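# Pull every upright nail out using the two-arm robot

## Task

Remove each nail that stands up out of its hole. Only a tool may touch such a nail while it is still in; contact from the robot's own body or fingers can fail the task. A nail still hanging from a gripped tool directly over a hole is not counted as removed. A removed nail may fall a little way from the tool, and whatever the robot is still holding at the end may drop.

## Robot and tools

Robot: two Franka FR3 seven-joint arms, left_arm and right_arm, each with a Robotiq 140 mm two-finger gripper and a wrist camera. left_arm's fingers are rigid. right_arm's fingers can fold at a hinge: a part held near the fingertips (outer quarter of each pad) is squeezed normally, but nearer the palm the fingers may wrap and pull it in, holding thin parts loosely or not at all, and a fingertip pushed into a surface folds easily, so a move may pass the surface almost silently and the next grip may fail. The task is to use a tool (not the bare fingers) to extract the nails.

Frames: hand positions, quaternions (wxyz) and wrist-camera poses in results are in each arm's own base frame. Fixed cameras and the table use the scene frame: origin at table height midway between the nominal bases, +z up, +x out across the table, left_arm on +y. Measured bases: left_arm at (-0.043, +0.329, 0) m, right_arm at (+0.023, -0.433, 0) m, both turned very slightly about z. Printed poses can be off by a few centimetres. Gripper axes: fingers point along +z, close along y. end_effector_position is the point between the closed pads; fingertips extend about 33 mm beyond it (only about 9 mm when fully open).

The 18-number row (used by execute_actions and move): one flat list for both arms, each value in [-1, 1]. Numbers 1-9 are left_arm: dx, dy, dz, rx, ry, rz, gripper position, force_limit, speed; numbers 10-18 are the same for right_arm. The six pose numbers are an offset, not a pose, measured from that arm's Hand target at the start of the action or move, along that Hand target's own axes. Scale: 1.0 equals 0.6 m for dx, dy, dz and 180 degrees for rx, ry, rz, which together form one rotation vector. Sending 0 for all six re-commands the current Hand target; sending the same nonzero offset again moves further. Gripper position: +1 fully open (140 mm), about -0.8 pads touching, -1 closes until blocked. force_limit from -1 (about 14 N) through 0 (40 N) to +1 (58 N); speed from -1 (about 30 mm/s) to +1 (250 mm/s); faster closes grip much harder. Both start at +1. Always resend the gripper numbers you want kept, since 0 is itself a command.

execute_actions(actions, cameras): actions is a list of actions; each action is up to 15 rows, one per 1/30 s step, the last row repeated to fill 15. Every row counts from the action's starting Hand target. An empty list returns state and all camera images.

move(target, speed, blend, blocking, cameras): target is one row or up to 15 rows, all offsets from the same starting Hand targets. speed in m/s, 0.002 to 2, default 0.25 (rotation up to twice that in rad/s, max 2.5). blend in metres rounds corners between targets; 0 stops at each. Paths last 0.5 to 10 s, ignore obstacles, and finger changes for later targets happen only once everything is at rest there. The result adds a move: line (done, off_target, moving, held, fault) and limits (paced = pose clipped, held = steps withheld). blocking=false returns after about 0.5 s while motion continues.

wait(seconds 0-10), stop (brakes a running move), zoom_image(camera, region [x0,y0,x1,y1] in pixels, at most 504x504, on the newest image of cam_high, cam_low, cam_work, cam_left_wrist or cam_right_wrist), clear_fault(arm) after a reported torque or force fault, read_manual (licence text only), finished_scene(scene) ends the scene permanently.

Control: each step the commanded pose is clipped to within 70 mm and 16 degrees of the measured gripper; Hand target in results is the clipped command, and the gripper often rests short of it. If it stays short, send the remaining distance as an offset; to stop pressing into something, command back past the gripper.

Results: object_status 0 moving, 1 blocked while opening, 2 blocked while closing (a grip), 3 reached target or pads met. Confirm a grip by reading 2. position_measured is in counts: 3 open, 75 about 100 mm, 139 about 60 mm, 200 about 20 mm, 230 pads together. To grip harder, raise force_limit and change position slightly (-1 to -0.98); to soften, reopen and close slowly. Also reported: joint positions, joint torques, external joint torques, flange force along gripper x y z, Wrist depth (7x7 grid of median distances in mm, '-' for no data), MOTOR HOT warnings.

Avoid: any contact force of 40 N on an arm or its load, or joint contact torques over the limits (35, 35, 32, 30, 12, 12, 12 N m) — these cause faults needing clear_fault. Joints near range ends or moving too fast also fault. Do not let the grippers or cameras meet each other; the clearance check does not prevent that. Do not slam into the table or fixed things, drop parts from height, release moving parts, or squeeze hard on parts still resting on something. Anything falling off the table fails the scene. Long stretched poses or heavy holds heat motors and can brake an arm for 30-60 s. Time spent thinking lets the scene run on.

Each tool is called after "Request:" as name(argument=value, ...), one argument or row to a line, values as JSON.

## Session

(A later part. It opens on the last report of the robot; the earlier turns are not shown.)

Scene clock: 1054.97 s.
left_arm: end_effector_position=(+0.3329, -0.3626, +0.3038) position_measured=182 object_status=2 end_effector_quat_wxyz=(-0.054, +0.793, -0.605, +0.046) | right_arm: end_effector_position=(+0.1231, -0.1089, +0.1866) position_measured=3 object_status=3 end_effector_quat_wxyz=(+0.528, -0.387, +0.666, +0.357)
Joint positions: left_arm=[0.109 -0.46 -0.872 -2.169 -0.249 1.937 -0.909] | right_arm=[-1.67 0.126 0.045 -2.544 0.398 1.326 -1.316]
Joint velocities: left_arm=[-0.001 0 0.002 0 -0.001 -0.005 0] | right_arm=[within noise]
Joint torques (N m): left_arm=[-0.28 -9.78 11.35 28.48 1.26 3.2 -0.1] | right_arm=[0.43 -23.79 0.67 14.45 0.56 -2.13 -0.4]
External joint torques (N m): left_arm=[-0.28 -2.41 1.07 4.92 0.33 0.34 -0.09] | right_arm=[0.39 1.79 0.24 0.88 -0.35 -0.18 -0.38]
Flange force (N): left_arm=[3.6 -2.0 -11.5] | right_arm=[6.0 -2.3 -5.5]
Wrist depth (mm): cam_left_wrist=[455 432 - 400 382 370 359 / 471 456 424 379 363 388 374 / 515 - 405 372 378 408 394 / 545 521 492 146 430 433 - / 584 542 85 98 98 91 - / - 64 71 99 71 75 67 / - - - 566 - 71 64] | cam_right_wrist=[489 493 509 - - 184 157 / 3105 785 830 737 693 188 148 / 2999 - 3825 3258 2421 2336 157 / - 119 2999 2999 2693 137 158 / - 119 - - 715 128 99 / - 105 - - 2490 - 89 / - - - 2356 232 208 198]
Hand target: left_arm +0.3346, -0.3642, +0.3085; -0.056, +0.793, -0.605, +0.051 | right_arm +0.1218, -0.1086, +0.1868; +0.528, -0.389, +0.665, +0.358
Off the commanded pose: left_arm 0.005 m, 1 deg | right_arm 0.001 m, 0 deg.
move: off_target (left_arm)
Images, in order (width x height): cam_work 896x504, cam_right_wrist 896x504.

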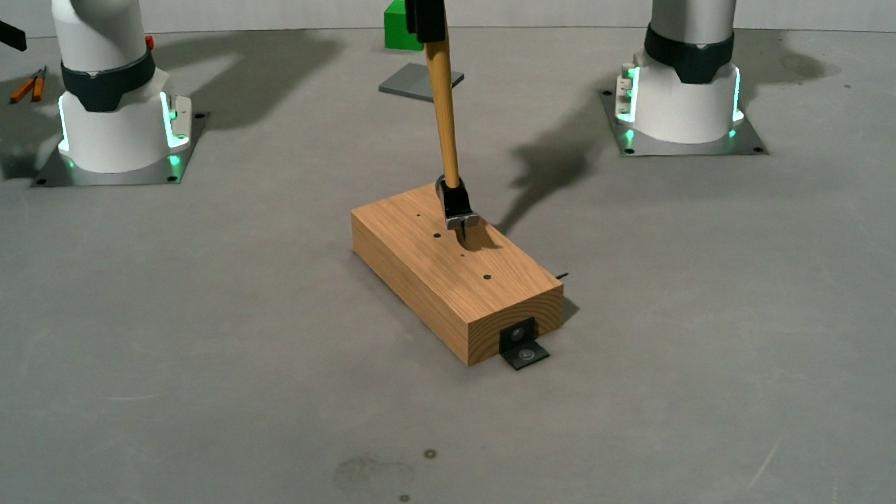

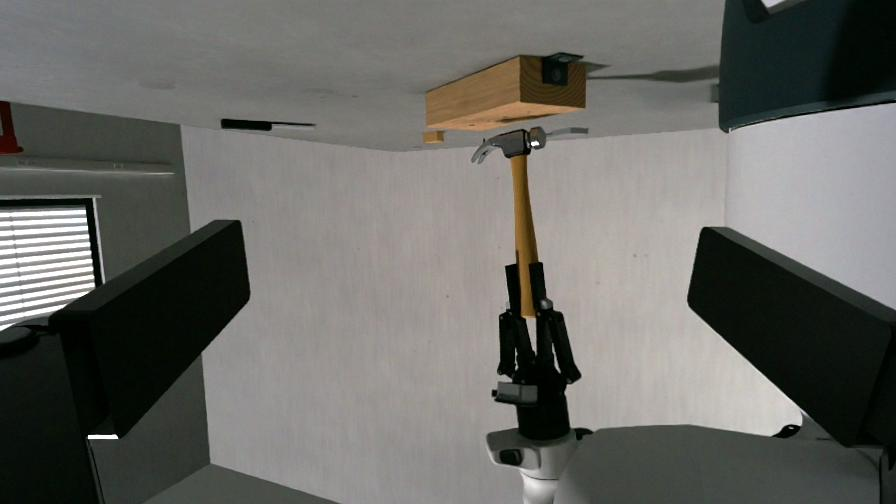

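Request:
move(
  target=[
    [0,-0.007,-0.05,0,0,0,-1,1,0.5,0,0,0,0,0,0,1,1,1],
    [-0.23,-0.018,-0.05,0,0,0,-1,1,0.5,0,0,0,0,0,0,1,1,1],
  ],
  speed=0.12,
  blend=0.01,
  cameras=["all"],
)

Scene clock: 1066.33 s.
left_arm: end_effector_position=(+0.3022, -0.2293, +0.3341) position_measured=182 object_status=2 end_effector_quat_wxyz=(-0.052, +0.795, -0.602, +0.047) | right_arm: end_effector_position=(+0.1231, -0.1089, +0.1866) position_measured=3 object_status=3 end_effector_quat_wxyz=(+0.528, -0.387, +0.666, +0.357)
Joint positions: left_arm=[-0.082 -0.771 -0.486 -2.414 -0.255 1.813 -0.69] | right_arm=[-1.67 0.126 0.045 -2.544 0.398 1.326 -1.316]
Joint velocities: left_arm=[0.001 -0.001 0 0 0.001 0.001 0.007] | right_arm=[within noise]
Joint torques (N m): left_arm=[-0.55 -5.89 9.42 27.56 1.66 3.39 0.2] | right_arm=[0.39 -23.87 0.69 14.41 0.56 -2.12 -0.35]
External joint torques (N m): left_arm=[-0.51 -1.69 0.88 3.97 0.74 0.49 0.22] | right_arm=[0.35 1.8 0.27 0.73 -0.36 -0.18 -0.33]
Flange force (N): left_arm=[1.7 -2.8 -9.2] | right_arm=[5.9 -2.2 -5.1]
Wrist depth (mm): cam_left_wrist=[483 458 391 377 373 402 387 / 509 485 470 439 418 - 405 / 527 525 498 351 455 441 424 / 575 532 - 146 135 461 434 / 600 - 85 98 98 85 464 / - 64 71 100 71 75 64 / - - - - - 71 64] | cam_right_wrist=[521 492 544 535 530 - 153 / 2869 - - 691 630 184 153 / 2749 - 4189 2965 883 192 160 / 2932 119 - 2808 - 137 154 / - 119 3615 3299 846 128 99 / - 105 - - 820 2538 89 / - - - - 228 208 198]
Hand target: left_arm +0.3042, -0.2290, +0.3379; -0.056, +0.793, -0.605, +0.051 | right_arm +0.1218, -0.1086, +0.1868; +0.528, -0.389, +0.665, +0.358
Off the commanded pose: left_arm 0.004 m, 1 deg | right_arm 0.001 m, 0 deg.
move: off_target (left_arm)

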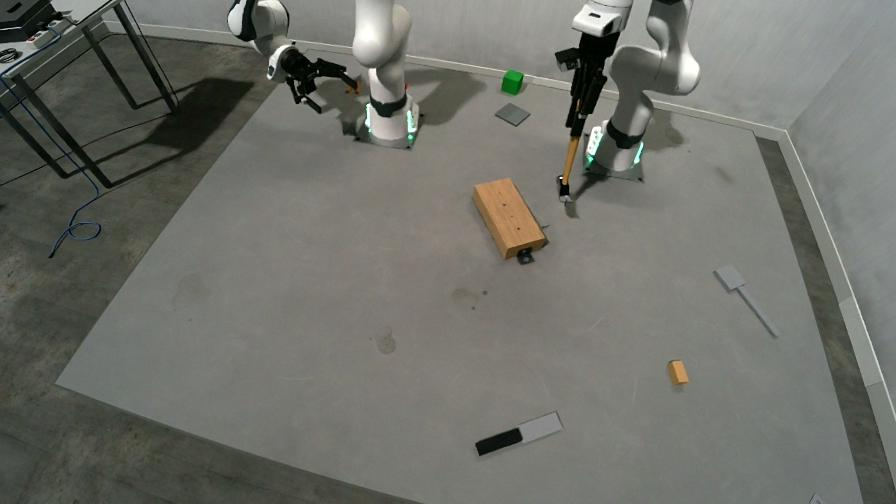

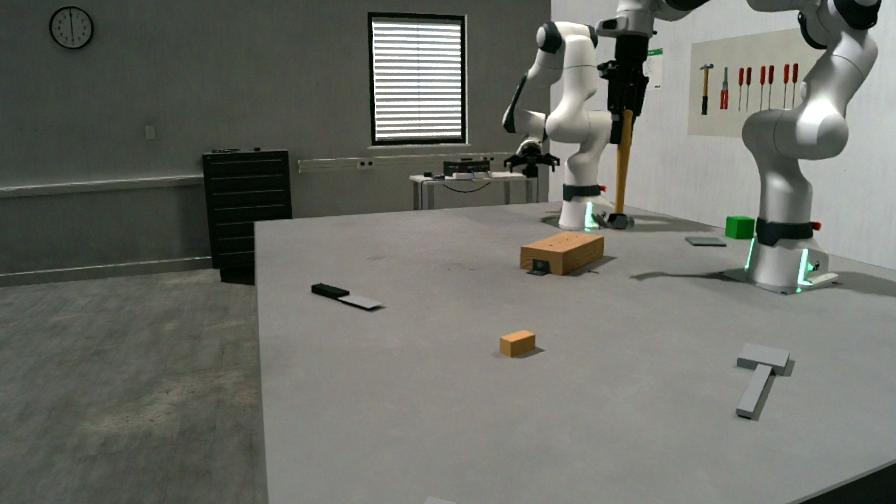

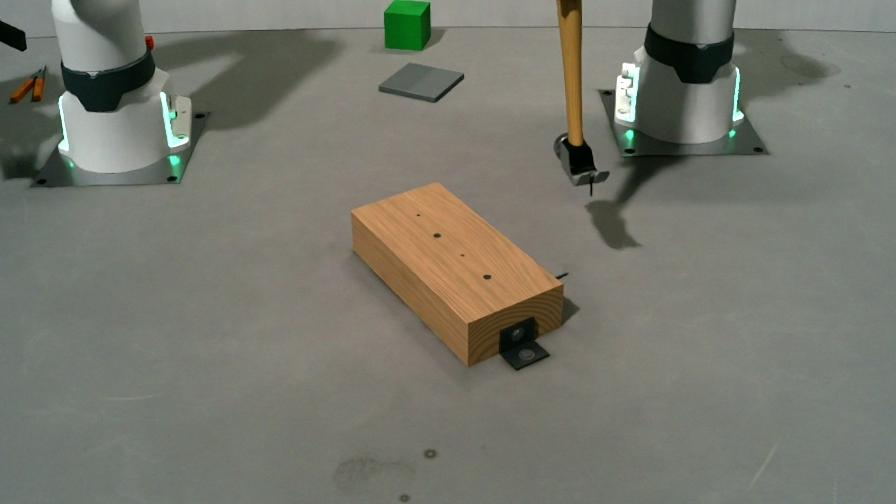

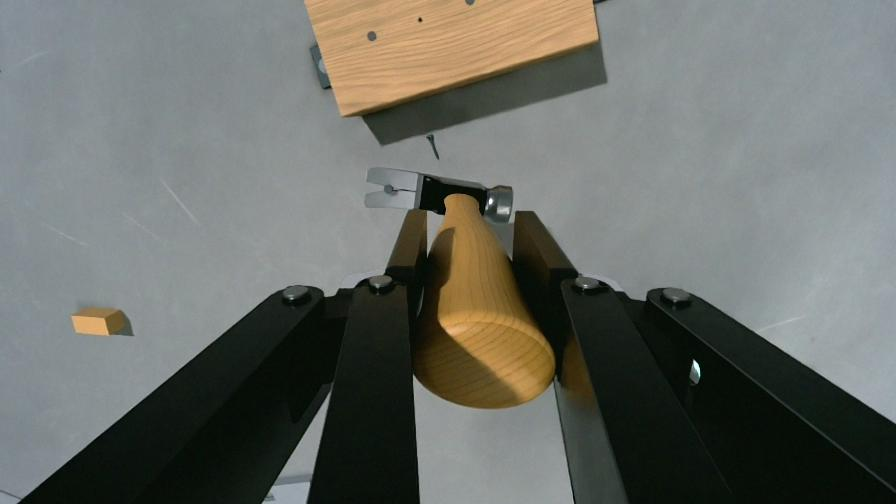

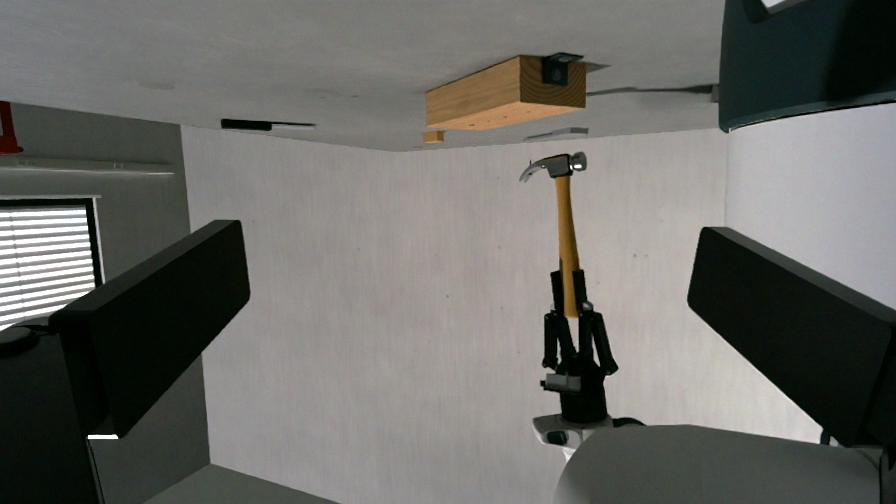

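Request:
move(
  target=[0,0.015,0.107,0,0,0,-1,1,0.5,0,0,0,0,0,0,1,1,1],
  speed=0.08,
  cameras=["cam_work","cam_right_wrist"],
)

Request:
finished_scene(
  scene=1,
)

Scene clock: 1073.90 s.
left_arm: end_effector_position=(+0.3030, -0.2265, +0.2706) position_measured=182 object_status=2 end_effector_quat_wxyz=(-0.056, +0.793, -0.604, +0.046) | right_arm: end_effector_position=(+0.1231, -0.1089, +0.1866) position_measured=3 object_status=3 end_effector_quat_wxyz=(+0.528, -0.387, +0.666, +0.357)
Joint positions: left_arm=[-0.095 -0.766 -0.535 -2.567 -0.284 1.972 -0.688] | right_arm=[-1.67 0.126 0.045 -2.544 0.398 1.326 -1.316]
Joint velocities: left_arm=[-0.001 0.001 0.001 -0.001 0 0.004 0.001] | right_arm=[within noise]
Joint torques (N m): left_arm=[-0.41 -5.72 8.54 27.39 0.72 3.81 0] | right_arm=[0.33 -23.82 0.7 14.41 0.56 -2.13 -0.35]
External joint torques (N m): left_arm=[-0.45 -1.25 -0.01 3.96 -0.15 0.91 0.01] | right_arm=[0.33 1.71 0.31 0.86 -0.34 -0.19 -0.33]
Flange force (N): left_arm=[5.5 -2.8 -6.3] | right_arm=[5.6 -2.3 -5.3]
Wrist depth (mm): cam_left_wrist=[414 401 331 318 343 342 331 / 440 421 405 387 373 358 345 / 463 449 428 353 391 375 362 / 510 484 453 146 155 - 381 / 528 507 85 98 98 90 402 / - 64 71 100 71 75 71 / - - - - - 71 64] | cam_right_wrist=[476 539 - 524 - 200 - / - 758 868 711 653 - 158 / 2315 - 3069 - - 192 160 / 3142 119 - 2932 748 136 157 / - 119 - 4060 812 128 99 / - 3770 3665 2965 763 - 89 / - 4124 3473 - 224 208 199]
Hand target: left_arm +0.3052, -0.2296, +0.2731; -0.056, +0.793, -0.605, +0.051 | right_arm +0.1218, -0.1086, +0.1868; +0.528, -0.389, +0.665, +0.358
Off the commanded pose: left_arm 0.005 m, 1 deg | right_arm 0.001 m, 0 deg.
move: off_target (left_arm)
Images, in order (width x height): cam_work 896x504, cam_right_wrist 896x504.

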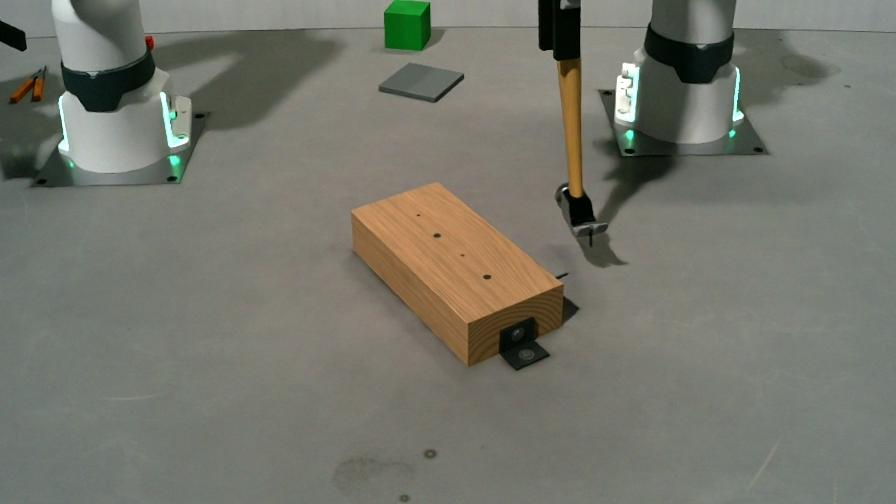

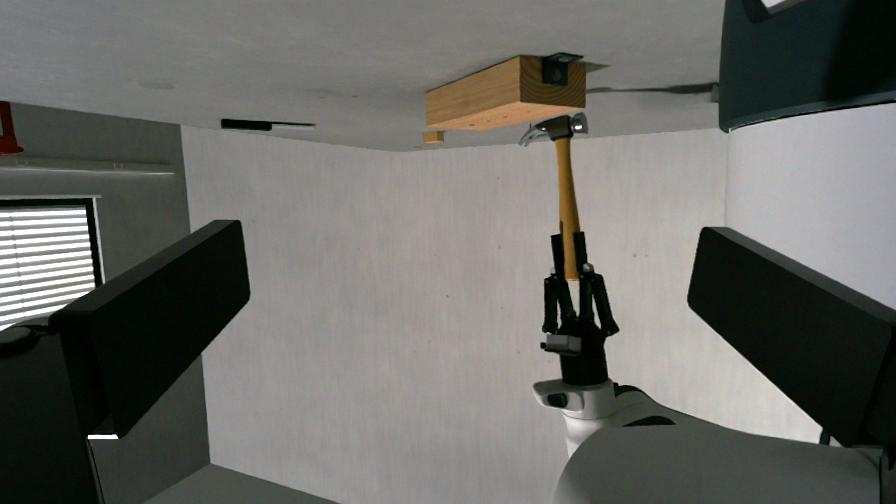

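The scene is finished: the task was done.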